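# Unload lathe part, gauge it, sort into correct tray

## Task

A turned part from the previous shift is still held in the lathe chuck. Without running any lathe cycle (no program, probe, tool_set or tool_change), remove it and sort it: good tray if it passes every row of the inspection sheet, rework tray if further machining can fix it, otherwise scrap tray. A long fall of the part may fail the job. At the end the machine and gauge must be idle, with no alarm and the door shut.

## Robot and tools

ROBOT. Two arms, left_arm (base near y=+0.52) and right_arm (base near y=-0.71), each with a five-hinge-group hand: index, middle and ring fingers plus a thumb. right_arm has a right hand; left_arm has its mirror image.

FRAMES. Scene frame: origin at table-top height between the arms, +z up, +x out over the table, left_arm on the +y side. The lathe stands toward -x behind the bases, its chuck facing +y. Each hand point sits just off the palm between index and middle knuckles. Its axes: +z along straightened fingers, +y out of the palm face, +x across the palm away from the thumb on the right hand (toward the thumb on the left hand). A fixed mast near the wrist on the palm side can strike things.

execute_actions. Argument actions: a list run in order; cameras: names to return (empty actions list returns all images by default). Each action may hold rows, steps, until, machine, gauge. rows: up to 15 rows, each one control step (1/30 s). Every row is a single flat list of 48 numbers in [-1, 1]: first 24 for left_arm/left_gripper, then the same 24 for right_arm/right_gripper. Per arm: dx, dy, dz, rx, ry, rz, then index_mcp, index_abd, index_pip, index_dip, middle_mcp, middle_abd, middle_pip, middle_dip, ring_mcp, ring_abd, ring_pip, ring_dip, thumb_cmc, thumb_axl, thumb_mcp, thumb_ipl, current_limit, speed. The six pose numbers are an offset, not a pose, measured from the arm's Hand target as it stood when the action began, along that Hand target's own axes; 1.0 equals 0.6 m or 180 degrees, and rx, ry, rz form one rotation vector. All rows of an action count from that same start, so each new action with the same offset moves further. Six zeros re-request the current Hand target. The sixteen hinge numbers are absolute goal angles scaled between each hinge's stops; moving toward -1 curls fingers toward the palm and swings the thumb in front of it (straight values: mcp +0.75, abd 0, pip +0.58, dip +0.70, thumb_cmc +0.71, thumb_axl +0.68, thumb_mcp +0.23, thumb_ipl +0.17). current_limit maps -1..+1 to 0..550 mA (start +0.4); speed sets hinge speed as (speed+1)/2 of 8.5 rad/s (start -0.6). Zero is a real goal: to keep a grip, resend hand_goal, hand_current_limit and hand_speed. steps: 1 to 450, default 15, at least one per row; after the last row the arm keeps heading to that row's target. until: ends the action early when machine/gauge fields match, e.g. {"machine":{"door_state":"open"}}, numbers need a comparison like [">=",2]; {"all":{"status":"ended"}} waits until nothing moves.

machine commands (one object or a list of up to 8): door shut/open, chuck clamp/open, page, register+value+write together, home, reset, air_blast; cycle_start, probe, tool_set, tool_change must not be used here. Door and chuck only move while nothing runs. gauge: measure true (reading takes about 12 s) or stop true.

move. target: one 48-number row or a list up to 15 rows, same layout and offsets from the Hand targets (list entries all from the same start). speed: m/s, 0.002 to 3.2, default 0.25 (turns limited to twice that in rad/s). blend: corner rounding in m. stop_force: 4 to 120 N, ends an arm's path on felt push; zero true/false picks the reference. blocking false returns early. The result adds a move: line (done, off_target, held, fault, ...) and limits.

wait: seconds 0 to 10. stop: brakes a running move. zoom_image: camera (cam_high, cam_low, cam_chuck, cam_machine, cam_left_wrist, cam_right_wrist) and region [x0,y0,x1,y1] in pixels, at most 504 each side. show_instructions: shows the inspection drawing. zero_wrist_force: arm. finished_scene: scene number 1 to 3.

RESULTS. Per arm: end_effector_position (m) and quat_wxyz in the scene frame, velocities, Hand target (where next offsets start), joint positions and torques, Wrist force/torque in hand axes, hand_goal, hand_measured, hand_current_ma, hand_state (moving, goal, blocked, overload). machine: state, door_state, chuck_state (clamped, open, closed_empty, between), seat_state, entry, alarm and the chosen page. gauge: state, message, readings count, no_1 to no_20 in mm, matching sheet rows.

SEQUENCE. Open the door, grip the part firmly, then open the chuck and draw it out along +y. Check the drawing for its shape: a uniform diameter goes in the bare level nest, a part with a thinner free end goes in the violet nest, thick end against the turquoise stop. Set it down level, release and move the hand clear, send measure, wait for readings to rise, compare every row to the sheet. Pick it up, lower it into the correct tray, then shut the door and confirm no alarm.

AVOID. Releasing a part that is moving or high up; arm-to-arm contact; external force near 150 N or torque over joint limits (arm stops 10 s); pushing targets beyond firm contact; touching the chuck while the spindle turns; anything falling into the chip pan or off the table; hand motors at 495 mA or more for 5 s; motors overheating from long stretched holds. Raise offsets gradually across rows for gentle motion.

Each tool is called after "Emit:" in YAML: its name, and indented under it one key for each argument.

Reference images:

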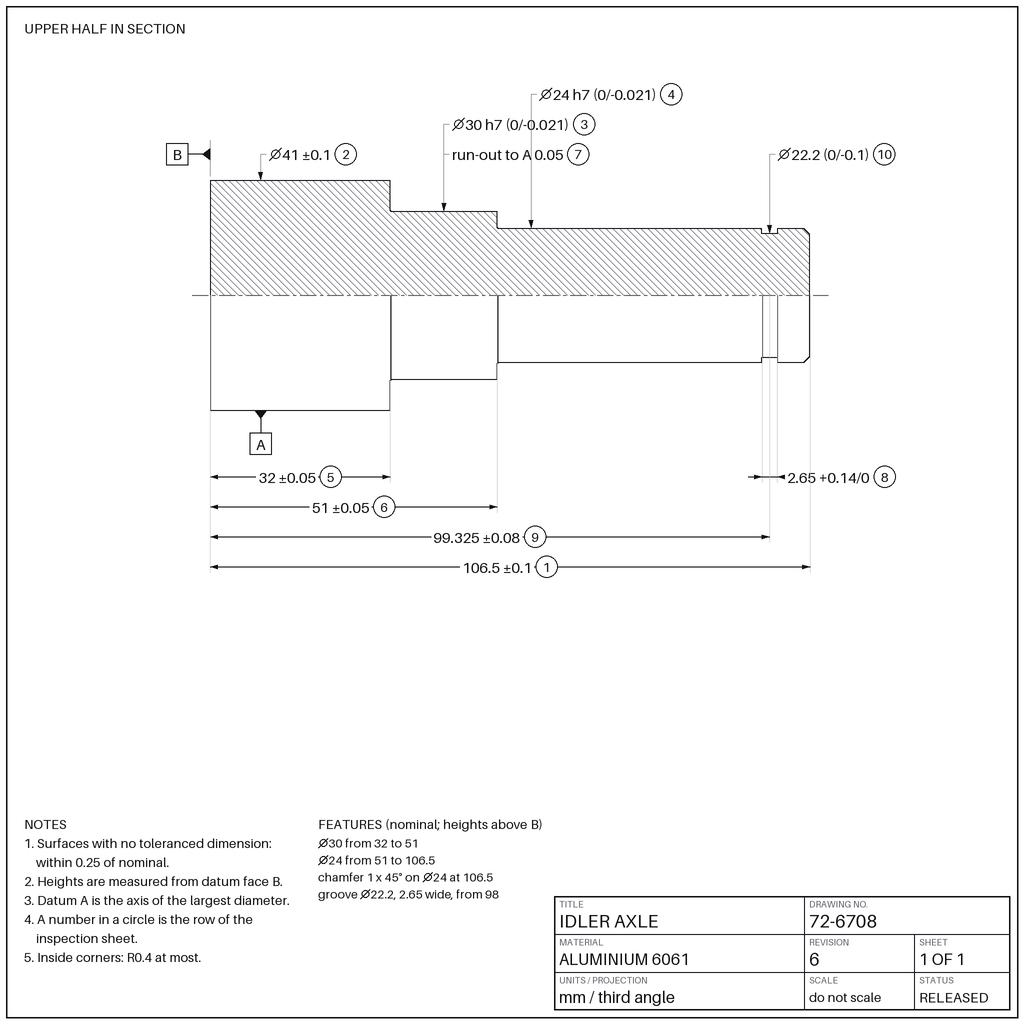

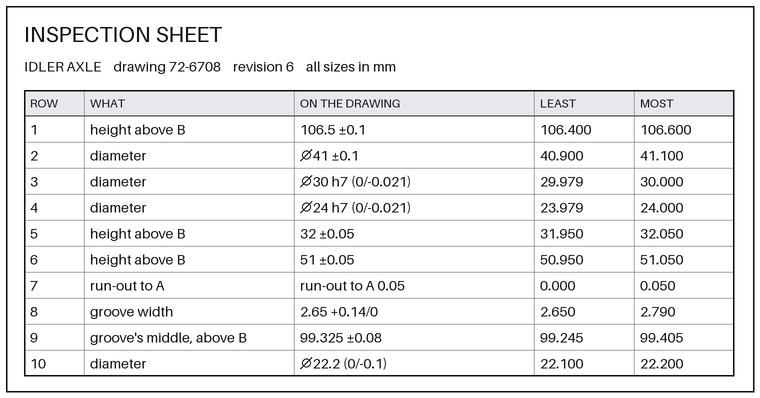

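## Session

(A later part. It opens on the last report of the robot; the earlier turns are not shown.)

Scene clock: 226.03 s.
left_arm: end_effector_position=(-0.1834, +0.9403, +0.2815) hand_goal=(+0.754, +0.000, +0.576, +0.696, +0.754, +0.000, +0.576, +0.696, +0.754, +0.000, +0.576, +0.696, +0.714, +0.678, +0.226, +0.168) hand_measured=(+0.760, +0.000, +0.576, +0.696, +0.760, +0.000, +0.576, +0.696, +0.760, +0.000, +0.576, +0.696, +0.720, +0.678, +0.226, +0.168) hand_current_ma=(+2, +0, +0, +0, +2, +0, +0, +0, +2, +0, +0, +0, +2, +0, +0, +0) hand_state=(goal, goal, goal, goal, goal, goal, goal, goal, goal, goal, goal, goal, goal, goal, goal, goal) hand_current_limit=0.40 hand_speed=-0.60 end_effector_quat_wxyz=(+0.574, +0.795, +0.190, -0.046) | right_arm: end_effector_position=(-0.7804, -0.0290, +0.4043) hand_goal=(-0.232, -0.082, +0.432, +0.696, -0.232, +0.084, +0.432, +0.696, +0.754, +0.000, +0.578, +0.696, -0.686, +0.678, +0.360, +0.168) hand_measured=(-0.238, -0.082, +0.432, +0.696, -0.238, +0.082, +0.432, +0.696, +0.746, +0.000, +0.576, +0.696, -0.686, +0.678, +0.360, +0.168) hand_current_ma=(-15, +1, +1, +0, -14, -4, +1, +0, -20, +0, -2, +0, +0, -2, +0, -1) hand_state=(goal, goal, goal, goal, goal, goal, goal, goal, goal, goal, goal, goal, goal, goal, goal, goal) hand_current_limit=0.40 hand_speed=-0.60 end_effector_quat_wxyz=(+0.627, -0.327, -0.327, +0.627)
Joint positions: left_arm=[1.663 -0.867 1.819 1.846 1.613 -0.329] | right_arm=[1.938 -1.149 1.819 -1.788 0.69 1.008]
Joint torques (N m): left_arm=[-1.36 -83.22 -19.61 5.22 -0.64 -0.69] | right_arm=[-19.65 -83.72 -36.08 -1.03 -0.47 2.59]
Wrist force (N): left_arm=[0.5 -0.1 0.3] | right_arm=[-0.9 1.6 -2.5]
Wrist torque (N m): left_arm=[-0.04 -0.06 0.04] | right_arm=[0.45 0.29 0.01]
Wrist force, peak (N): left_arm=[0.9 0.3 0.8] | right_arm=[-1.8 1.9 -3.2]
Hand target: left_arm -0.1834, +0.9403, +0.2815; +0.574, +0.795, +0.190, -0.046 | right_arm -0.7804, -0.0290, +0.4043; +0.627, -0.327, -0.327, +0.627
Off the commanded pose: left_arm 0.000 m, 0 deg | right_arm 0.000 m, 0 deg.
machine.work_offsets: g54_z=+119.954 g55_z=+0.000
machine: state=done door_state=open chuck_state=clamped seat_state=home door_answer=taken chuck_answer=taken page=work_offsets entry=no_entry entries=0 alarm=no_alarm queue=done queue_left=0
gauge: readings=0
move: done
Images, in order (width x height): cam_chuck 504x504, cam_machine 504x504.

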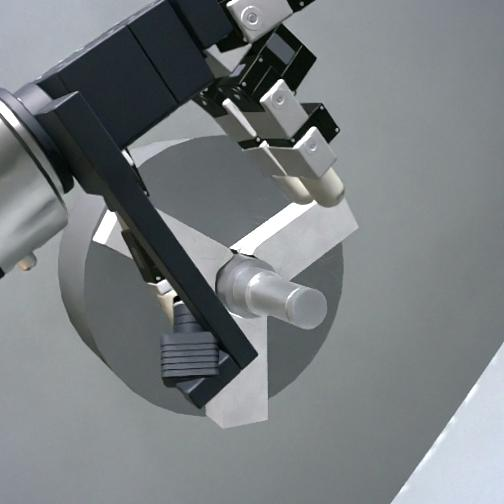

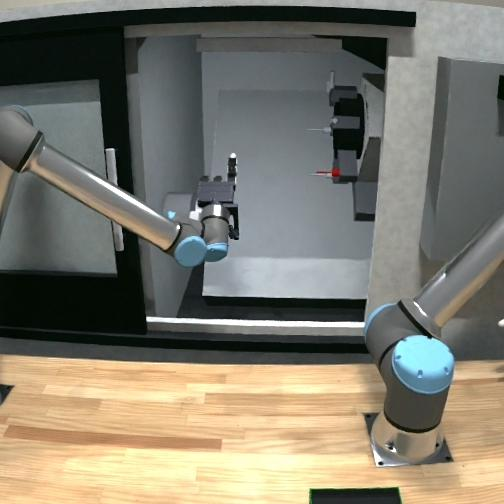

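Emit:
move:
  target: [0,0,0,0,0,0,0.754,0,0.576,0.696,0.754,0,0.576,0.696,0.754,0,0.576,0.696,0.714,0.678,0.226,0.168,0.4,-0.6,-0.005,0.0662,-0.004,0,0,0,-0.233,-0.083,0.431,0.696,-0.233,0.083,0.431,0.696,0.753,0,0.577,0.696,-0.686,0.677,0.36,0.168,0.4,-0.6]
  speed: 0.06
  stop_force: 15
  cameras: ["cam_chuck"]

Emit:
zoom_image:
  camera: "cam_chuck"
  region: [120, 130, 370, 380]

Scene clock: 240.40 s.
left_arm: end_effector_position=(-0.1834, +0.9403, +0.2815) hand_goal=(+0.754, +0.000, +0.576, +0.696, +0.754, +0.000, +0.576, +0.696, +0.754, +0.000, +0.576, +0.696, +0.714, +0.678, +0.226, +0.168) hand_measured=(+0.760, +0.000, +0.576, +0.696, +0.760, +0.000, +0.576, +0.696, +0.760, +0.000, +0.576, +0.696, +0.720, +0.678, +0.226, +0.168) hand_current_ma=(+2, +0, +0, +0, +2, +0, +0, +0, +2, +0, +0, +0, +2, +0, +0, +0) hand_state=(goal, goal, goal, goal, goal, goal, goal, goal, goal, goal, goal, goal, goal, goal, goal, goal) hand_current_limit=0.40 hand_speed=-0.60 end_effector_quat_wxyz=(+0.574, +0.795, +0.190, -0.046) | right_arm: end_effector_position=(-0.8012, -0.0319, +0.3704) hand_goal=(-0.232, -0.082, +0.432, +0.696, -0.232, +0.084, +0.432, +0.696, +0.754, +0.000, +0.578, +0.696, -0.686, +0.678, +0.360, +0.168) hand_measured=(-0.238, -0.082, +0.432, +0.696, -0.238, +0.082, +0.432, +0.696, +0.746, +0.000, +0.576, +0.696, -0.686, +0.678, +0.360, +0.168) hand_current_ma=(-15, +1, +1, +0, -14, -4, +1, +0, -20, +0, -2, +0, +0, -2, +0, -1) hand_state=(goal, goal, goal, goal, goal, goal, goal, goal, goal, goal, goal, goal, goal, goal, goal, goal) hand_current_limit=0.40 hand_speed=-0.60 end_effector_quat_wxyz=(+0.627, -0.327, -0.327, +0.627)
Joint positions: left_arm=[1.663 -0.867 1.819 1.846 1.613 -0.329] | right_arm=[1.964 -1.103 1.814 -1.803 0.702 0.973]
Joint torques (N m): left_arm=[-3.28 -84.16 -19.88 5.06 -0.24 -0.55] | right_arm=[-18.95 -85.89 -35.73 -0.93 -0.63 2.49]
Wrist force (N): left_arm=[0.3 -0.4 0.7] | right_arm=[-1.5 2.0 -2.1]
Wrist torque (N m): left_arm=[-0.11 -0.02 0.02] | right_arm=[0.41 0.36 0.01]
Wrist force, peak (N): left_arm=[0.4 0.0 1.1] | right_arm=[-1.7 3.0 -2.5]
Hand target: left_arm -0.1834, +0.9403, +0.2815; +0.574, +0.795, +0.190, -0.046 | right_arm -0.8012, -0.0319, +0.3704; +0.627, -0.327, -0.327, +0.627
Off the commanded pose: left_arm 0.000 m, 0 deg | right_arm 0.000 m, 0 deg.
machine.work_offsets: g54_z=+119.954 g55_z=+0.000
machine: state=done door_state=open chuck_state=clamped seat_state=home door_answer=taken chuck_answer=taken page=work_offsets entry=no_entry entries=0 alarm=no_alarm queue=done queue_left=0
gauge: readings=0
move: done
Images, in order (width x height): cam_chuck 504x504.

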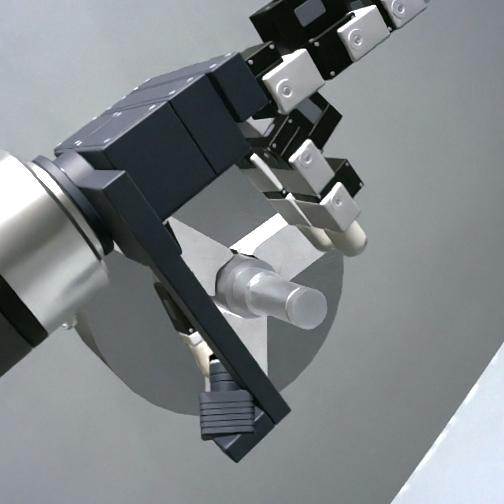

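Scaled by 2.016 from the camera's 504x504 image, which has a finer 720x720 frame.

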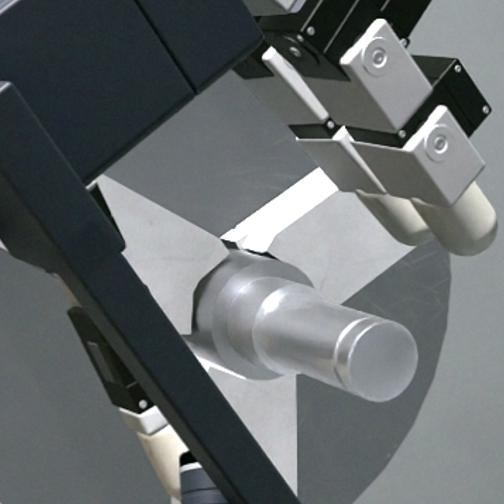

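Emit:
execute_actions:
  actions:
    - {"rows":[[0,0,0,0,0,0,0.754,0,0.576,0.696,0.754,0,0.576,0.696,0.754,0,0.576,0.696,0.714,0.678,0.226,0.168,0.4,-0.6,0,0,0,0,0,0,-0.52,-0.083,0.431,0.696,-0.54,0.083,0.431,0.696,0.753,0,0.577,0.696,-0.686,0.677,0.1,0.168,0.1,-0.8]],"steps":60}
  cameras: ["cam_chuck"]

Emit:
zoom_image:
  camera: "cam_chuck"
  region: [120, 130, 370, 380]

Scene clock: 252.83 s.
left_arm: end_effector_position=(-0.1834, +0.9403, +0.2815) hand_goal=(+0.754, +0.000, +0.576, +0.696, +0.754, +0.000, +0.576, +0.696, +0.754, +0.000, +0.576, +0.696, +0.714, +0.678, +0.226, +0.168) hand_measured=(+0.760, +0.000, +0.576, +0.696, +0.760, +0.000, +0.576, +0.696, +0.760, +0.000, +0.576, +0.696, +0.720, +0.678, +0.226, +0.168) hand_current_ma=(+2, +0, +0, +0, +2, +0, +0, +0, +2, +0, +0, +0, +2, +0, +0, +0) hand_state=(goal, goal, goal, goal, goal, goal, goal, goal, goal, goal, goal, goal, goal, goal, goal, goal) hand_current_limit=0.40 hand_speed=-0.60 end_effector_quat_wxyz=(+0.574, +0.795, +0.190, -0.046) | right_arm: end_effector_position=(-0.8012, -0.0320, +0.3704) hand_goal=(-0.520, -0.082, +0.432, +0.696, -0.540, +0.084, +0.432, +0.696, +0.754, +0.000, +0.578, +0.696, -0.686, +0.678, +0.100, +0.168) hand_measured=(-0.470, -0.082, +0.448, +0.702, -0.512, +0.082, +0.438, +0.698, +0.746, +0.000, +0.576, +0.696, -0.686, +0.678, +0.140, +0.174) hand_current_ma=(+198, +0, +49, +15, +96, -4, +17, +6, -20, +0, -2, +0, +0, -2, +183, +21) hand_state=(blocked, goal, goal, goal, blocked, goal, goal, goal, goal, goal, goal, goal, goal, goal, blocked, goal) hand_current_limit=0.10 hand_speed=-0.80 end_effector_quat_wxyz=(+0.627, -0.327, -0.327, +0.627)
Joint positions: left_arm=[1.663 -0.867 1.819 1.846 1.613 -0.329] | right_arm=[1.964 -1.103 1.814 -1.803 0.702 0.973]
Joint torques (N m): left_arm=[-2.5 -85.3 -20.31 4.96 -0.21 -0.63] | right_arm=[-17.02 -78.42 -35.19 -1.48 -0.32 2.32]
Wrist force (N): left_arm=[0.1 0.0 0.5] | right_arm=[-1.3 0.6 -0.6]
Wrist torque (N m): left_arm=[-0.04 -0.01 0.00] | right_arm=[0.42 0.38 -0.03]
Wrist force, peak (N): left_arm=[1.2 -0.1 0.3] | right_arm=[-1.9 2.7 -2.7]
Hand target: left_arm -0.1834, +0.9403, +0.2815; +0.574, +0.795, +0.190, -0.046 | right_arm -0.8012, -0.0319, +0.3704; +0.627, -0.327, -0.327, +0.627
Off the commanded pose: left_arm 0.000 m, 0 deg | right_arm 0.000 m, 0 deg.
machine.work_offsets: g54_z=+119.954 g55_z=+0.000
machine: state=done door_state=open chuck_state=clamped seat_state=home door_answer=taken chuck_answer=taken page=work_offsets entry=no_entry entries=0 alarm=no_alarm queue=done queue_left=0
gauge: readings=0
Images, in order (width x height): cam_chuck 504x504.

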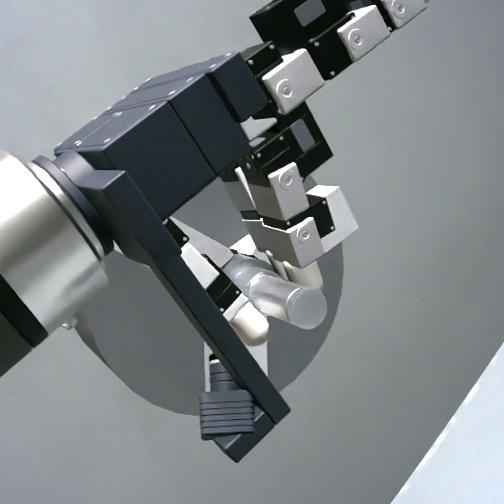

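Scaled by 2.016 from the camera's 504x504 image, which has a finer 720x720 frame.

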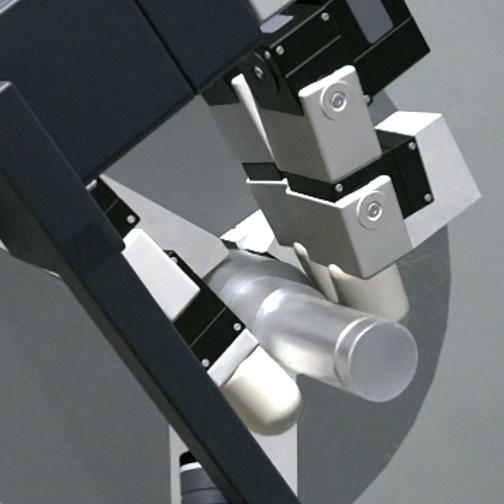

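Emit:
execute_actions:
  actions:
    - {"rows":[[0,0,0,0,0,0,0.754,0,0.576,0.696,0.754,0,0.576,0.696,0.754,0,0.576,0.696,0.714,0.678,0.226,0.168,0.4,-0.6,0,0,0,0,0,0,-0.54,-0.083,0.41,0.68,-0.59,0.083,0.41,0.68,0.753,0,0.577,0.696,-0.686,0.677,0.0,0.12,0.75,-0.8]],"steps":45}
  cameras: ["cam_chuck"]

Scene clock: 264.20 s.
left_arm: end_effector_position=(-0.1834, +0.9403, +0.2815) hand_goal=(+0.754, +0.000, +0.576, +0.696, +0.754, +0.000, +0.576, +0.696, +0.754, +0.000, +0.576, +0.696, +0.714, +0.678, +0.226, +0.168) hand_measured=(+0.760, +0.000, +0.576, +0.696, +0.760, +0.000, +0.576, +0.696, +0.760, +0.000, +0.576, +0.696, +0.720, +0.678, +0.226, +0.168) hand_current_ma=(+2, +0, +0, +0, +2, +0, +0, +0, +2, +0, +0, +0, +2, +0, +0, +0) hand_state=(goal, goal, goal, goal, goal, goal, goal, goal, goal, goal, goal, goal, goal, goal, goal, goal) hand_current_limit=0.40 hand_speed=-0.60 end_effector_quat_wxyz=(+0.574, +0.795, +0.190, -0.046) | right_arm: end_effector_position=(-0.8012, -0.0320, +0.3704) hand_goal=(-0.540, -0.082, +0.410, +0.680, -0.590, +0.084, +0.410, +0.680, +0.754, +0.000, +0.578, +0.696, -0.686, +0.678, +0.000, +0.120) hand_measured=(-0.472, -0.082, +0.448, +0.702, -0.516, +0.082, +0.438, +0.698, +0.746, +0.000, +0.576, +0.696, -0.694, +0.678, +0.134, +0.162) hand_current_ma=(+281, +0, +133, +68, +306, -4, +92, +55, -20, +0, -2, +0, -20, -1, +481, +211) hand_state=(blocked, goal, blocked, blocked, blocked, goal, blocked, goal, goal, goal, goal, goal, goal, goal, blocked, blocked) hand_current_limit=0.75 hand_speed=-0.80 end_effector_quat_wxyz=(+0.627, -0.327, -0.327, +0.627)
Joint positions: left_arm=[1.663 -0.867 1.819 1.846 1.613 -0.329] | right_arm=[1.964 -1.103 1.814 -1.803 0.702 0.973]
Joint torques (N m): left_arm=[-3.1 -83.61 -19.44 5.07 -0.49 -0.77] | right_arm=[-17.11 -58.04 -35.59 -1.54 -0.37 2.15]
Wrist force (N): left_arm=[0.2 -0.1 0.6] | right_arm=[-0.5 0.9 -0.4]
Wrist torque (N m): left_arm=[-0.07 -0.02 0.02] | right_arm=[0.49 0.31 -0.02]
Wrist force, peak (N): left_arm=[0.9 -0.1 0.9] | right_arm=[-2.0 0.6 -0.6]
Hand target: left_arm -0.1834, +0.9403, +0.2815; +0.574, +0.795, +0.190, -0.046 | right_arm -0.8012, -0.0319, +0.3704; +0.627, -0.327, -0.327, +0.627
Off the commanded pose: left_arm 0.000 m, 0 deg | right_arm 0.000 m, 0 deg.
machine.work_offsets: g54_z=+119.954 g55_z=+0.000
machine: state=done door_state=open chuck_state=clamped seat_state=home door_answer=taken chuck_answer=taken page=work_offsets entry=no_entry entries=0 alarm=no_alarm queue=done queue_left=0
gauge: readings=0
Images, in order (width x height): cam_chuck 504x504.

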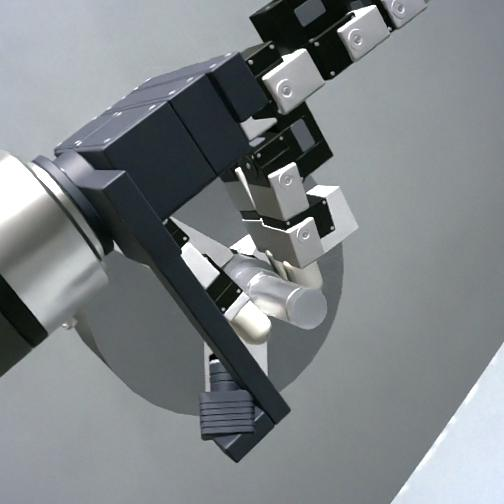

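Emit:
execute_actions:
  actions:
    - {"machine":{"chuck":"open"},"steps":75,"until":{"machine":{"chuck_state":"open"}}}
  cameras: ["cam_chuck"]

Emit:
zoom_image:
  camera: "cam_chuck"
  region: [120, 130, 370, 380]

Scene clock: 267.50 s.
left_arm: end_effector_position=(-0.1834, +0.9403, +0.2815) hand_goal=(+0.754, +0.000, +0.576, +0.696, +0.754, +0.000, +0.576, +0.696, +0.754, +0.000, +0.576, +0.696, +0.714, +0.678, +0.226, +0.168) hand_measured=(+0.760, +0.000, +0.576, +0.696, +0.760, +0.000, +0.576, +0.696, +0.760, +0.000, +0.576, +0.696, +0.720, +0.678, +0.226, +0.168) hand_current_ma=(+2, +0, +0, +0, +2, +0, +0, +0, +2, +0, +0, +0, +2, +0, +0, +0) hand_state=(goal, goal, goal, goal, goal, goal, goal, goal, goal, goal, goal, goal, goal, goal, goal, goal) hand_current_limit=0.40 hand_speed=-0.60 end_effector_quat_wxyz=(+0.574, +0.795, +0.190, -0.046) | right_arm: end_effector_position=(-0.8012, -0.0319, +0.3704) hand_goal=(-0.540, -0.082, +0.410, +0.680, -0.590, +0.084, +0.410, +0.680, +0.754, +0.000, +0.578, +0.696, -0.686, +0.678, +0.000, +0.120) hand_measured=(-0.474, -0.084, +0.448, +0.702, -0.518, +0.080, +0.438, +0.698, +0.746, +0.000, +0.576, +0.696, -0.694, +0.678, +0.134, +0.162) hand_current_ma=(+266, -2, +133, +68, +294, -6, +92, +55, -20, +0, -2, +0, -23, +1, +481, +211) hand_state=(blocked, goal, blocked, blocked, blocked, goal, blocked, goal, goal, goal, goal, goal, goal, goal, blocked, blocked) hand_current_limit=0.75 hand_speed=-0.80 end_effector_quat_wxyz=(+0.627, -0.327, -0.327, +0.627)
Joint positions: left_arm=[1.663 -0.867 1.819 1.846 1.613 -0.329] | right_arm=[1.964 -1.103 1.814 -1.803 0.702 0.973]
Joint torques (N m): left_arm=[-1.61 -83.68 -20.49 4.97 -0.41 -0.61] | right_arm=[-18.38 -58.91 -35.32 -1.49 -0.34 2.19]
Wrist force (N): left_arm=[0.5 0.2 0.0] | right_arm=[-0.9 3.5 -3.5]
Wrist torque (N m): left_arm=[0.02 -0.08 0.03] | right_arm=[0.45 0.36 -0.08]
Wrist force, peak (N): left_arm=[1.0 -0.1 0.3] | right_arm=[-0.9 4.1 -3.6]
Hand target: left_arm -0.1834, +0.9403, +0.2815; +0.574, +0.795, +0.190, -0.046 | right_arm -0.8012, -0.0319, +0.3704; +0.627, -0.327, -0.327, +0.627
Off the commanded pose: left_arm 0.000 m, 0 deg | right_arm 0.000 m, 0 deg.
machine.work_offsets: g54_z=+119.954 g55_z=+0.000
machine: state=idle door_state=open chuck_state=open seat_state=open door_answer=taken chuck_answer=taken page=work_offsets entry=no_entry entries=0 alarm=no_alarm queue=running queue_left=0
gauge: readings=0
Images, in order (width x height): cam_chuck 504x504.

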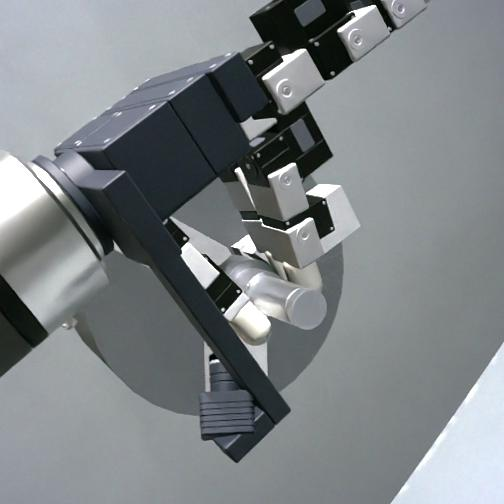

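Scaled by 2.016 from the camera's 504x504 image, which has a finer 720x720 frame.

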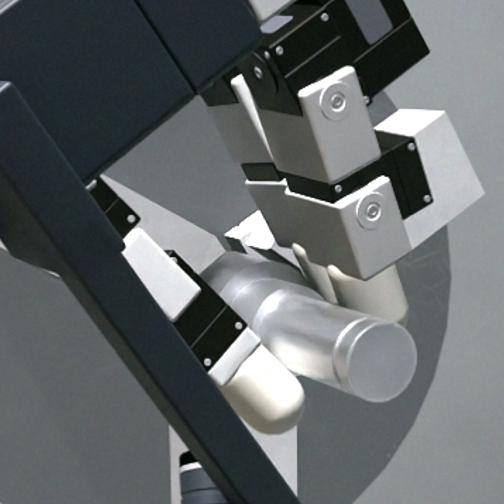

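Emit:
move:
  target: [0,0,0,0,0,0,0.754,0,0.576,0.696,0.754,0,0.576,0.696,0.754,0,0.576,0.696,0.714,0.678,0.226,0.168,0.4,-0.6,0.15,0,0,0,0,0,-0.54,-0.083,0.41,0.68,-0.59,0.083,0.41,0.68,0.753,0,0.577,0.696,-0.686,0.677,0.0,0.12,0.75,-0.8]
  speed: 0.04
  cameras: ["cam_chuck","cam_machine"]

Emit:
zoom_image:
  camera: "cam_chuck"
  region: [100, 100, 400, 400]

Scene clock: 275.07 s.
left_arm: end_effector_position=(-0.1834, +0.9403, +0.2815) hand_goal=(+0.754, +0.000, +0.576, +0.696, +0.754, +0.000, +0.576, +0.696, +0.754, +0.000, +0.576, +0.696, +0.714, +0.678, +0.226, +0.168) hand_measured=(+0.760, +0.000, +0.576, +0.696, +0.760, +0.000, +0.576, +0.696, +0.760, +0.000, +0.576, +0.696, +0.720, +0.678, +0.226, +0.168) hand_current_ma=(+2, +0, +0, +0, +2, +0, +0, +0, +2, +0, +0, +0, +2, +0, +0, +0) hand_state=(goal, goal, goal, goal, goal, goal, goal, goal, goal, goal, goal, goal, goal, goal, goal, goal) hand_current_limit=0.40 hand_speed=-0.60 end_effector_quat_wxyz=(+0.574, +0.795, +0.190, -0.046) | right_arm: end_effector_position=(-0.8011, +0.0583, +0.3703) hand_goal=(-0.540, -0.082, +0.410, +0.680, -0.590, +0.084, +0.410, +0.680, +0.754, +0.000, +0.578, +0.696, -0.686, +0.678, +0.000, +0.120) hand_measured=(-0.522, -0.074, +0.428, +0.690, -0.550, +0.076, +0.438, +0.698, +0.746, +0.000, +0.576, +0.696, -0.688, +0.680, +0.130, +0.162) hand_current_ma=(+57, +20, +51, +28, +146, -20, +92, +55, -20, +0, -2, +0, -3, +4, +481, +211) hand_state=(goal, goal, goal, goal, blocked, goal, blocked, goal, goal, goal, goal, goal, goal, goal, blocked, blocked) hand_current_limit=0.75 hand_speed=-0.80 end_effector_quat_wxyz=(+0.627, -0.327, -0.327, +0.627) end_effector_velocity=(+0.001, -0.001, -0.001) end_effector_angular_velocity=(-0.003, -0.001, -0.001)
Joint positions: left_arm=[1.663 -0.867 1.819 1.846 1.613 -0.329] | right_arm=[1.927 -1 1.652 -1.782 0.685 1.024]
Joint velocities: left_arm=[within noise] | right_arm=[-0.001 -0.002 0.005 0.001 0 0]
Joint torques (N m): left_arm=[-0.46 -85.31 -20.35 4.91 -0.46 -0.75] | right_arm=[5.01 -96.96 -36.22 -3.8 1.01 -0.91]
Wrist force (N): left_arm=[0.6 0.1 0.2] | right_arm=[-1.0 3.8 -3.9]
Wrist torque (N m): left_arm=[-0.01 -0.07 0.04] | right_arm=[0.48 0.34 -0.15]
Wrist force, peak (N): left_arm=[0.6 0.3 0.9] | right_arm=[-2.1 4.5 -3.7]
Hand target: left_arm -0.1834, +0.9403, +0.2815; +0.574, +0.795, +0.190, -0.046 | right_arm -0.8011, +0.0581, +0.3704; +0.627, -0.327, -0.327, +0.627
Off the commanded pose: left_arm 0.000 m, 0 deg | right_arm 0.000 m, 0 deg.
machine.work_offsets: g54_z=+119.954 g55_z=+0.000
machine: state=idle door_state=open chuck_state=open seat_state=open door_answer=taken chuck_answer=taken page=work_offsets entry=no_entry entries=0 alarm=no_alarm queue=done queue_left=0
gauge: readings=0
move: done
Images, in order (width x height): cam_chuck 504x504, cam_machine 504x504.

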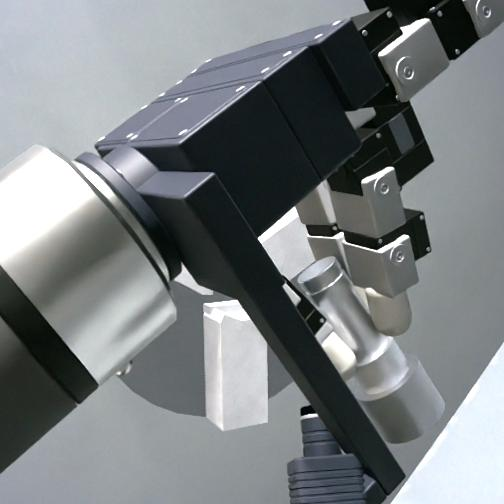

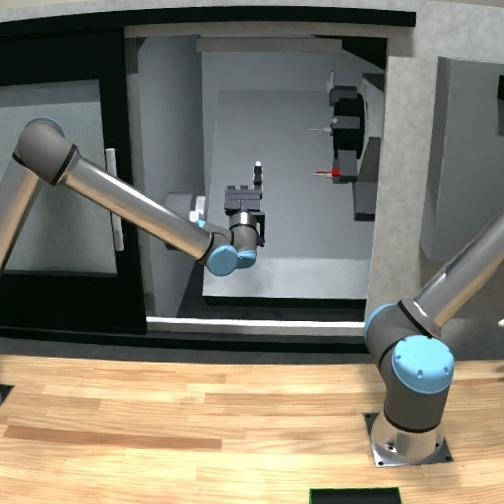

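Scaled by 1.680 from the camera's 504x504 image, which has a finer 720x720 frame.

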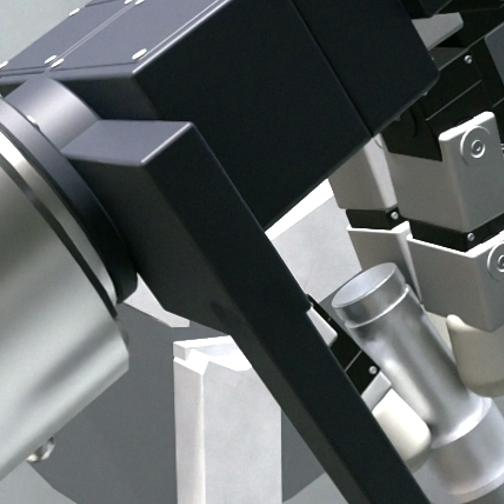

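Emit:
move:
  target:
    - [0,0,0,0,0,0,0.754,0,0.576,0.696,0.754,0,0.576,0.696,0.754,0,0.576,0.696,0.714,0.678,0.226,0.168,0.4,-0.6,0.003,-0.1893,0.0492,0,0,0,-0.60,-0.083,0.40,0.67,-0.63,0.083,0.41,0.68,0.753,0,0.577,0.696,-0.686,0.677,0.0,0.12,0.75,-0.8]
    - [0,0,0,0,0,0,0.754,0,0.576,0.696,0.754,0,0.576,0.696,0.754,0,0.576,0.696,0.714,0.678,0.226,0.168,0.4,-0.6,0.0367,-0.4448,-0.1993,-0.0544,0.1446,-0.0834,-0.60,-0.083,0.40,0.67,-0.63,0.083,0.41,0.68,0.753,0,0.577,0.696,-0.686,0.677,0.0,0.12,0.75,-0.8]
    - [0,0,0,0,0,0,0.754,0,0.576,0.696,0.754,0,0.576,0.696,0.754,0,0.576,0.696,0.714,0.678,0.226,0.168,0.4,-0.6,0.07,-0.8013,-0.6213,-0.1236,0.3361,-0.1393,-0.60,-0.083,0.40,0.67,-0.63,0.083,0.41,0.68,0.753,0,0.577,0.696,-0.686,0.677,0.0,0.12,0.75,-0.8]
  speed: 0.15
  blend: [0.03,0.05,0]
  cameras: ["cam_machine","cam_low"]

Emit:
zoom_image:
  camera: "cam_machine"
  region: [100, 100, 400, 400]

Scene clock: 310.83 s.
left_arm: end_effector_position=(-0.1834, +0.9403, +0.2815) hand_goal=(+0.754, +0.000, +0.576, +0.696, +0.754, +0.000, +0.576, +0.696, +0.754, +0.000, +0.576, +0.696, +0.714, +0.678, +0.226, +0.168) hand_measured=(+0.760, +0.000, +0.576, +0.696, +0.760, +0.000, +0.576, +0.696, +0.760, +0.000, +0.576, +0.696, +0.720, +0.678, +0.226, +0.168) hand_current_ma=(+2, +0, +0, +0, +2, +0, +0, +0, +2, +0, +0, +0, +2, +0, +0, +0) hand_state=(goal, goal, goal, goal, goal, goal, goal, goal, goal, goal, goal, goal, goal, goal, goal, goal) hand_current_limit=0.40 hand_speed=-0.60 end_effector_quat_wxyz=(+0.574, +0.795, +0.190, -0.046) | right_arm: end_effector_position=(-0.2201, +0.0998, +0.5512) hand_goal=(-0.600, -0.082, +0.400, +0.670, -0.630, +0.084, +0.410, +0.680, +0.754, +0.000, +0.578, +0.696, -0.686, +0.678, +0.000, +0.120) hand_measured=(-0.534, -0.066, +0.428, +0.688, -0.562, +0.074, +0.438, +0.698, +0.746, +0.000, +0.576, +0.696, -0.690, +0.680, +0.130, +0.164) hand_current_ma=(+265, +43, +88, +54, +278, -22, +92, +55, -20, +0, -2, +0, -12, +4, +481, +224) hand_state=(blocked, goal, blocked, goal, blocked, goal, blocked, goal, goal, goal, goal, goal, goal, goal, blocked, blocked) hand_current_limit=0.75 hand_speed=-0.80 end_effector_quat_wxyz=(+0.748, -0.627, -0.139, +0.165)
Joint positions: left_arm=[1.663 -0.867 1.819 1.846 1.613 -0.329] | right_arm=[1.286 -1.633 1.78 -0.382 0.843 0.156]
Joint torques (N m): left_arm=[-1.64 -84.66 -20.95 5.23 -0.36 -0.69] | right_arm=[11.49 -22.19 -44.49 -3.7 -1.67 1.73]
Wrist force (N): left_arm=[0.1 0.0 0.5] | right_arm=[-1.9 3.8 -1.8]
Wrist torque (N m): left_arm=[-0.05 0.00 0.00] | right_arm=[0.44 0.36 -0.15]
Wrist force, peak (N): left_arm=[0.9 0.3 0.8] | right_arm=[-0.9 5.6 -4.5]
Hand target: left_arm -0.1834, +0.9403, +0.2815; +0.574, +0.795, +0.190, -0.046 | right_arm -0.2202, +0.0998, +0.5510; +0.748, -0.628, -0.139, +0.165
Off the commanded pose: left_arm 0.000 m, 0 deg | right_arm 0.000 m, 0 deg.
machine.work_offsets: g54_z=+119.954 g55_z=+0.000
machine: state=idle door_state=open chuck_state=open seat_state=open door_answer=taken chuck_answer=taken page=work_offsets entry=no_entry entries=0 alarm=no_alarm queue=done queue_left=0
gauge: readings=0
move: done
Images, in order (width x height): cam_low 504x504, cam_machine 504x504.

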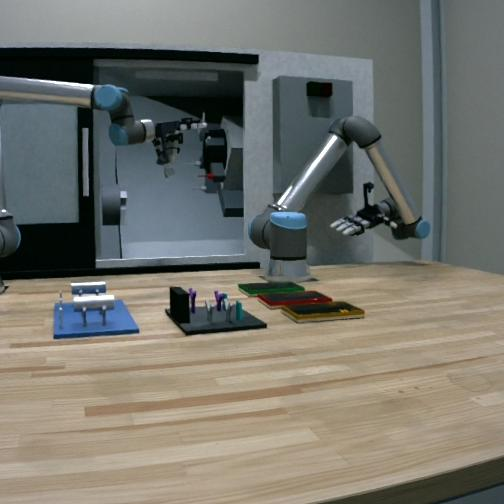

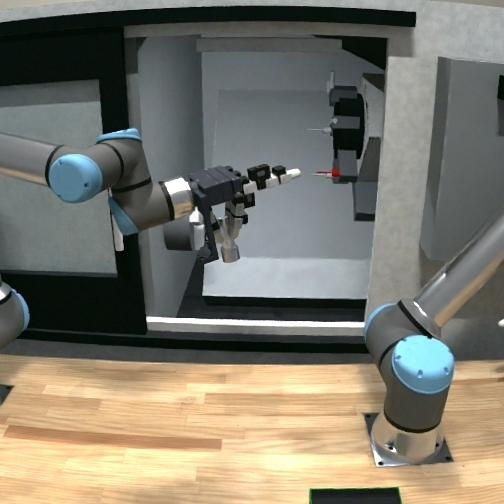

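Scaled by 1.680 from the camera's 504x504 image, which has a finer 720x720 frame.

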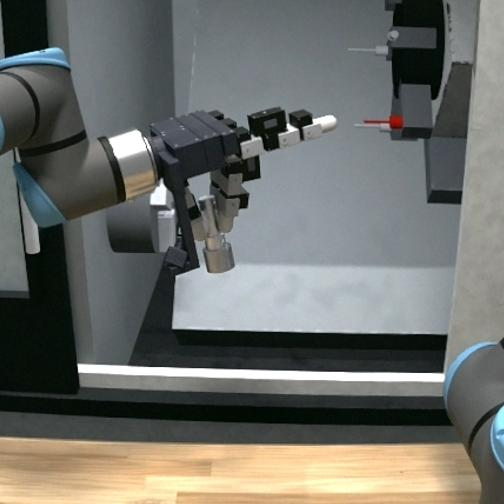

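Emit:
move:
  target:
    - [0,0,0,0,0,0,0.754,0,0.576,0.696,0.754,0,0.576,0.696,0.754,0,0.576,0.696,0.714,0.678,0.226,0.168,0.4,-0.6,0.4388,0.0077,-0.2465,-0.0533,0.2216,-0.0194,-0.60,-0.083,0.40,0.67,-0.63,0.083,0.41,0.68,0.753,0,0.577,0.696,-0.686,0.677,0.0,0.12,0.75,-0.8]
    - [0,0,0,0,0,0,0.754,0,0.576,0.696,0.754,0,0.576,0.696,0.754,0,0.576,0.696,0.714,0.678,0.226,0.168,0.4,-0.6,0.7772,0.1392,-0.654,-0.0485,0.3878,-0.0339,-0.60,-0.083,0.40,0.67,-0.63,0.083,0.41,0.68,0.753,0,0.577,0.696,-0.686,0.677,0.0,0.12,0.75,-0.8]
  speed: 0.15
  blend: [0.05,0]
  cameras: ["cam_high","cam_low"]

Scene clock: 345.27 s.
left_arm: end_effector_position=(-0.1834, +0.9403, +0.2815) hand_goal=(+0.754, +0.000, +0.576, +0.696, +0.754, +0.000, +0.576, +0.696, +0.754, +0.000, +0.576, +0.696, +0.714, +0.678, +0.226, +0.168) hand_measured=(+0.760, +0.000, +0.576, +0.696, +0.760, +0.000, +0.576, +0.696, +0.760, +0.000, +0.576, +0.696, +0.720, +0.678, +0.226, +0.168) hand_current_ma=(+2, +0, +0, +0, +2, +0, +0, +0, +2, +0, +0, +0, +2, +0, +0, +0) hand_state=(goal, goal, goal, goal, goal, goal, goal, goal, goal, goal, goal, goal, goal, goal, goal, goal) hand_current_limit=0.40 hand_speed=-0.60 end_effector_quat_wxyz=(+0.574, +0.795, +0.190, -0.046) | right_arm: end_effector_position=(+0.3599, -0.0405, +0.4011) hand_goal=(-0.600, -0.082, +0.400, +0.670, -0.630, +0.084, +0.410, +0.680, +0.754, +0.000, +0.578, +0.696, -0.686, +0.678, +0.000, +0.120) hand_measured=(-0.536, -0.060, +0.428, +0.688, -0.564, +0.074, +0.438, +0.698, +0.746, +0.000, +0.576, +0.696, -0.692, +0.680, +0.130, +0.164) hand_current_ma=(+260, +57, +88, +54, +270, -26, +92, +55, -20, +0, -2, +0, -16, +4, +481, +224) hand_state=(blocked, blocked, blocked, goal, blocked, goal, blocked, goal, goal, goal, goal, goal, goal, goal, blocked, blocked) hand_current_limit=0.75 hand_speed=-0.80 end_effector_quat_wxyz=(+0.653, -0.653, +0.271, -0.271)
Joint positions: left_arm=[1.663 -0.867 1.819 1.846 1.613 -0.329] | right_arm=[0.722 -1.586 1.92 -0.335 1.487 0]
Joint torques (N m): left_arm=[-0.32 -85.25 -20.49 5.11 -0.36 -0.99] | right_arm=[19.22 -54.01 -56.1 0.69 -2.11 2.43]
Wrist force (N): left_arm=[0.5 0.1 0.2] | right_arm=[-1.7 3.0 -0.7]
Wrist torque (N m): left_arm=[0.00 -0.07 0.03] | right_arm=[0.37 0.31 0.00]
Wrist force, peak (N): left_arm=[0.6 0.4 1.0] | right_arm=[-2.3 4.3 -1.8]
Hand target: left_arm -0.1834, +0.9403, +0.2815; +0.574, +0.795, +0.190, -0.046 | right_arm +0.3597, -0.0405, +0.4013; +0.653, -0.653, +0.270, -0.271
Off the commanded pose: left_arm 0.000 m, 0 deg | right_arm 0.000 m, 0 deg.
machine.work_offsets: g54_z=+119.954 g55_z=+0.000
machine: state=idle door_state=open chuck_state=open seat_state=open door_answer=taken chuck_answer=taken page=work_offsets entry=no_entry entries=0 alarm=no_alarm queue=done queue_left=0
gauge: readings=0
move: done
Images, in order (width x height): cam_high 504x504, cam_low 504x504.

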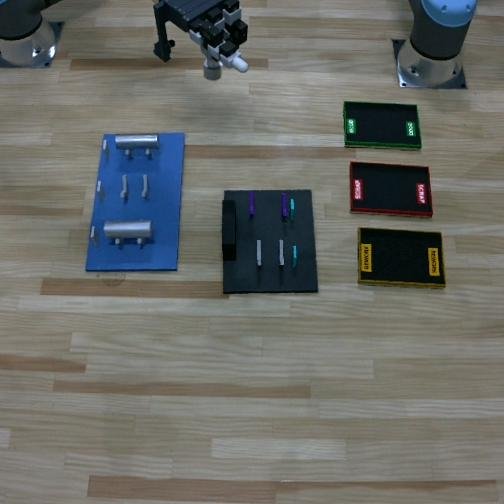

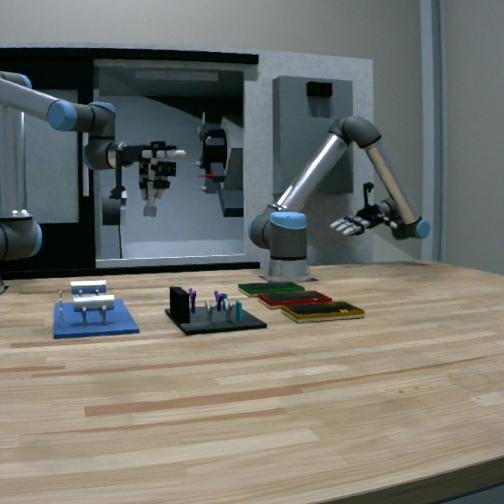

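Emit:
move:
  target: [0,0,0,0,0,0,0.754,0,0.576,0.696,0.754,0,0.576,0.696,0.754,0,0.576,0.696,0.714,0.678,0.226,0.168,0.4,-0.6,-0.0059,0.3333,0.1355,0,0.25,0,-0.60,-0.083,0.40,0.67,-0.63,0.083,0.41,0.68,0.753,0,0.577,0.696,-0.686,0.677,0.0,0.12,0.75,-0.8]
  speed: 0.12
  cameras: ["cam_high","cam_low","cam_right_wrist"]

Emit:
zoom_image:
  camera: "cam_high"
  region: [180, 60, 330, 210]

Emit:
zoom_image:
  camera: "cam_low"
  region: [100, 140, 300, 340]

Scene clock: 352.77 s.
left_arm: end_effector_position=(-0.1834, +0.9403, +0.2815) hand_goal=(+0.754, +0.000, +0.576, +0.696, +0.754, +0.000, +0.576, +0.696, +0.754, +0.000, +0.576, +0.696, +0.714, +0.678, +0.226, +0.168) hand_measured=(+0.760, +0.000, +0.576, +0.696, +0.760, +0.000, +0.576, +0.696, +0.760, +0.000, +0.576, +0.696, +0.720, +0.678, +0.226, +0.168) hand_current_ma=(+2, +0, +0, +0, +2, +0, +0, +0, +2, +0, +0, +0, +2, +0, +0, +0) hand_state=(goal, goal, goal, goal, goal, goal, goal, goal, goal, goal, goal, goal, goal, goal, goal, goal) hand_current_limit=0.40 hand_speed=-0.60 end_effector_quat_wxyz=(+0.574, +0.795, +0.190, -0.046) | right_arm: end_effector_position=(+0.4148, +0.0197, +0.2013) hand_goal=(-0.600, -0.082, +0.400, +0.670, -0.630, +0.084, +0.410, +0.680, +0.754, +0.000, +0.578, +0.696, -0.686, +0.678, +0.000, +0.120) hand_measured=(-0.536, -0.060, +0.428, +0.688, -0.564, +0.074, +0.438, +0.698, +0.746, +0.000, +0.576, +0.696, -0.692, +0.680, +0.130, +0.164) hand_current_ma=(+260, +57, +88, +54, +270, -26, +92, +55, -20, +0, -2, +0, -16, +4, +481, +224) hand_state=(blocked, blocked, blocked, goal, blocked, goal, blocked, goal, goal, goal, goal, goal, goal, goal, blocked, blocked) hand_current_limit=0.75 hand_speed=-0.80 end_effector_quat_wxyz=(+0.500, -0.500, +0.500, -0.500)
Joint positions: left_arm=[1.663 -0.867 1.819 1.846 1.613 -0.329] | right_arm=[1.003 -1.13 1.743 -0.615 2.553 -0.001]
Joint torques (N m): left_arm=[-3.19 -87.66 -19.92 5.06 -0.18 -0.94] | right_arm=[-20.6 -76.3 -36.13 1.83 0.46 -1.66]
Wrist force (N): left_arm=[0.3 0.0 0.5] | right_arm=[-1.8 3.7 -1.7]
Wrist torque (N m): left_arm=[-0.04 -0.03 0.01] | right_arm=[0.50 0.35 0.04]
Wrist force, peak (N): left_arm=[0.8 -0.3 0.5] | right_arm=[-2.1 4.7 -1.1]
Hand target: left_arm -0.1834, +0.9403, +0.2815; +0.574, +0.795, +0.190, -0.046 | right_arm +0.4150, +0.0196, +0.2014; +0.500, -0.500, +0.500, -0.500
Off the commanded pose: left_arm 0.000 m, 0 deg | right_arm 0.000 m, 0 deg.
machine.work_offsets: g54_z=+119.954 g55_z=+0.000
machine: state=idle door_state=open chuck_state=open seat_state=open door_answer=taken chuck_answer=taken page=work_offsets entry=no_entry entries=0 alarm=no_alarm queue=done queue_left=0
gauge: readings=0
move: done
camera_calibration:
cam_right_wrist: T_world_to_cam=[[0.0307591, 0.806413, -0.590552, 0.134701], [-0.756445, 0.404974, 0.513602, 0.147075], [0.653334, 0.430922, 0.622464, -0.285249], [0, 0, 0, 1]] pos_world=[0.293474, -0.0452664, 0.181567]
Images, in order (width x height): cam_high 504x504, cam_low 504x504, cam_right_wrist 504x504.

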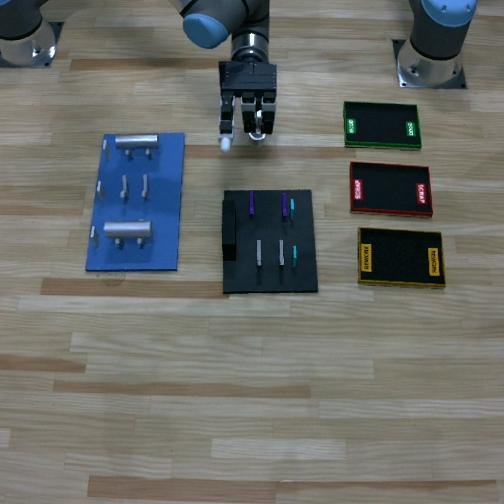

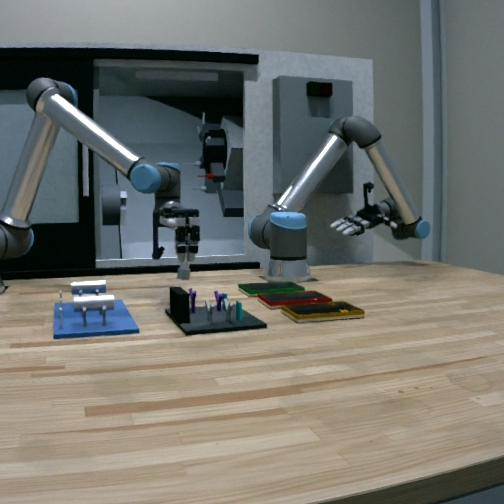

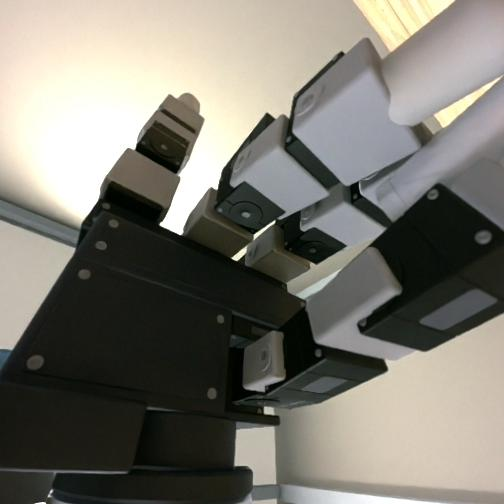

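Scaled by 3.360 from the camera's 504x504 image, which has a finer 720x720 frame.

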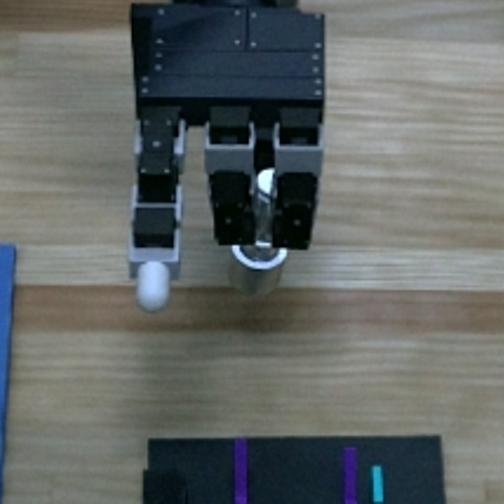

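Scaled by 2.520 from the camera's 504x504 image, which has a finer 720x720 frame.

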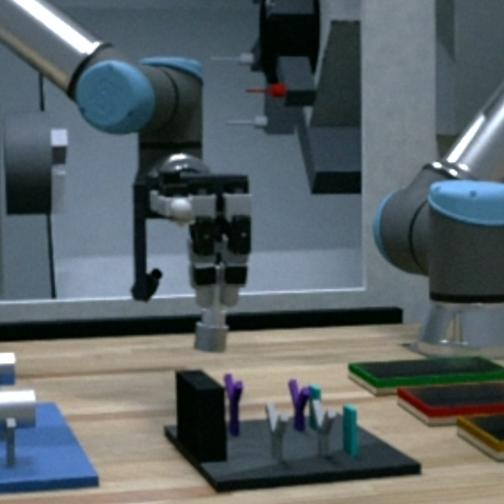

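Emit:
move:
  target: [0,0,0,0,0,0,0.754,0,0.576,0.696,0.754,0,0.576,0.696,0.754,0,0.576,0.696,0.714,0.678,0.226,0.168,0.4,-0.6,0,0.1833,0,0,0,0,-0.60,-0.083,0.40,0.67,-0.63,0.083,0.41,0.68,0.753,0,0.577,0.696,-0.686,0.677,0.0,0.12,0.75,-0.8]
  speed: 0.025
  stop_force: 4
  cameras: ["cam_high","cam_low"]

Emit:
zoom_image:
  camera: "cam_high"
  region: [180, 60, 330, 210]

Emit:
zoom_image:
  camera: "cam_low"
  region: [100, 180, 260, 340]

Scene clock: 362.63 s.
left_arm: end_effector_position=(-0.1834, +0.9403, +0.2815) hand_goal=(+0.754, +0.000, +0.576, +0.696, +0.754, +0.000, +0.576, +0.696, +0.754, +0.000, +0.576, +0.696, +0.714, +0.678, +0.226, +0.168) hand_measured=(+0.760, +0.000, +0.576, +0.696, +0.760, +0.000, +0.576, +0.696, +0.760, +0.000, +0.576, +0.696, +0.720, +0.678, +0.226, +0.168) hand_current_ma=(+2, +0, +0, +0, +2, +0, +0, +0, +2, +0, +0, +0, +2, +0, +0, +0) hand_state=(goal, goal, goal, goal, goal, goal, goal, goal, goal, goal, goal, goal, goal, goal, goal, goal) hand_current_limit=0.40 hand_speed=-0.60 end_effector_quat_wxyz=(+0.574, +0.795, +0.190, -0.046) | right_arm: end_effector_position=(+0.4151, +0.0196, +0.1200) hand_goal=(-0.600, -0.082, +0.400, +0.670, -0.630, +0.084, +0.410, +0.680, +0.754, +0.000, +0.578, +0.696, -0.686, +0.678, +0.000, +0.120) hand_measured=(-0.544, -0.060, +0.428, +0.688, -0.564, +0.068, +0.438, +0.698, +0.746, +0.000, +0.576, +0.696, -0.704, +0.678, +0.130, +0.164) hand_current_ma=(+219, +59, +88, +51, +269, -39, +92, +55, -21, +0, -2, +0, -52, +2, +481, +224) hand_state=(blocked, blocked, blocked, goal, blocked, goal, blocked, goal, goal, goal, goal, goal, goal, goal, blocked, blocked) hand_current_limit=0.75 hand_speed=-0.80 end_effector_quat_wxyz=(+0.500, -0.500, +0.500, -0.500)
Joint positions: left_arm=[1.663 -0.867 1.819 1.846 1.613 -0.329] | right_arm=[1.003 -1.045 1.787 -0.743 2.553 -0.001]
Joint torques (N m): left_arm=[-2.15 -86.92 -19.9 4.95 -0.29 -0.79] | right_arm=[-9.62 -88.48 -45.36 0.9 -1.54 1.64]
Wrist force (N): left_arm=[0.4 -0.1 0.2] | right_arm=[-1.1 3.1 -1.3]
Wrist torque (N m): left_arm=[-0.03 -0.05 0.03] | right_arm=[0.39 0.27 0.10]
Wrist force, peak (N): left_arm=[0.9 -0.3 0.6] | right_arm=[-1.7 4.1 -1.8]
Hand target: left_arm -0.1834, +0.9403, +0.2815; +0.574, +0.795, +0.190, -0.046 | right_arm +0.4151, +0.0196, +0.1200; +0.500, -0.500, +0.500, -0.500 (not the last commanded pose)
Off the commanded pose: left_arm 0.000 m, 0 deg | right_arm 0.029 m, 0 deg.
machine.work_offsets: g54_z=+119.954 g55_z=+0.000
machine: state=idle door_state=open chuck_state=open seat_state=open door_answer=taken chuck_answer=taken page=work_offsets entry=no_entry entries=0 alarm=no_alarm queue=done queue_left=0
gauge: readings=0
move: contact (right_arm)
Images, in order (width x height): cam_high 504x504, cam_low 504x504.

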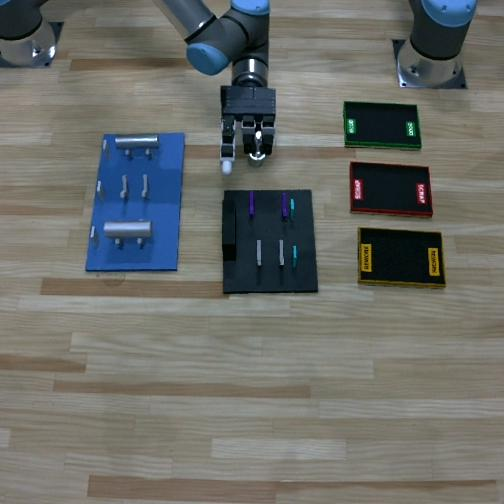

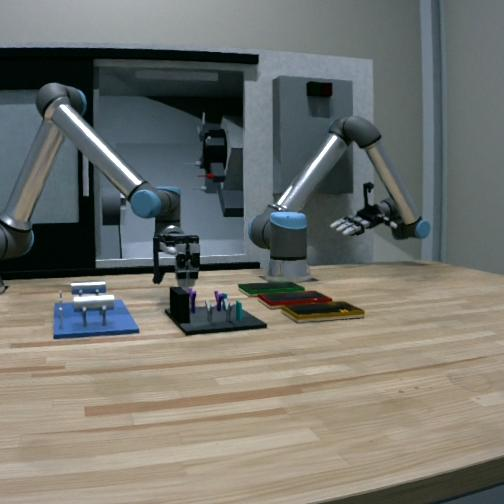

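Scaled by 3.360 from the camera's 504x504 image, which has a finer 720x720 frame.

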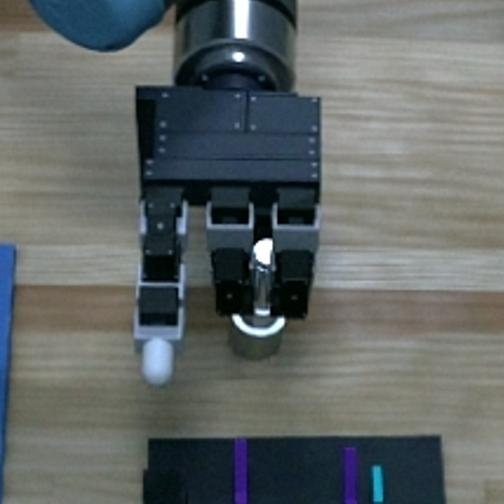

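Scaled by 3.150 from the camera's 504x504 image, which has a finer 720x720 frame.

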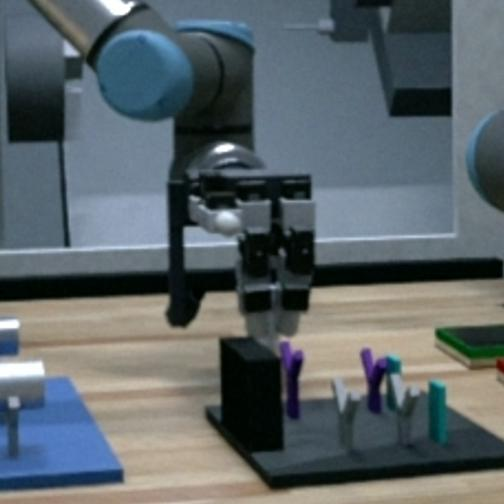

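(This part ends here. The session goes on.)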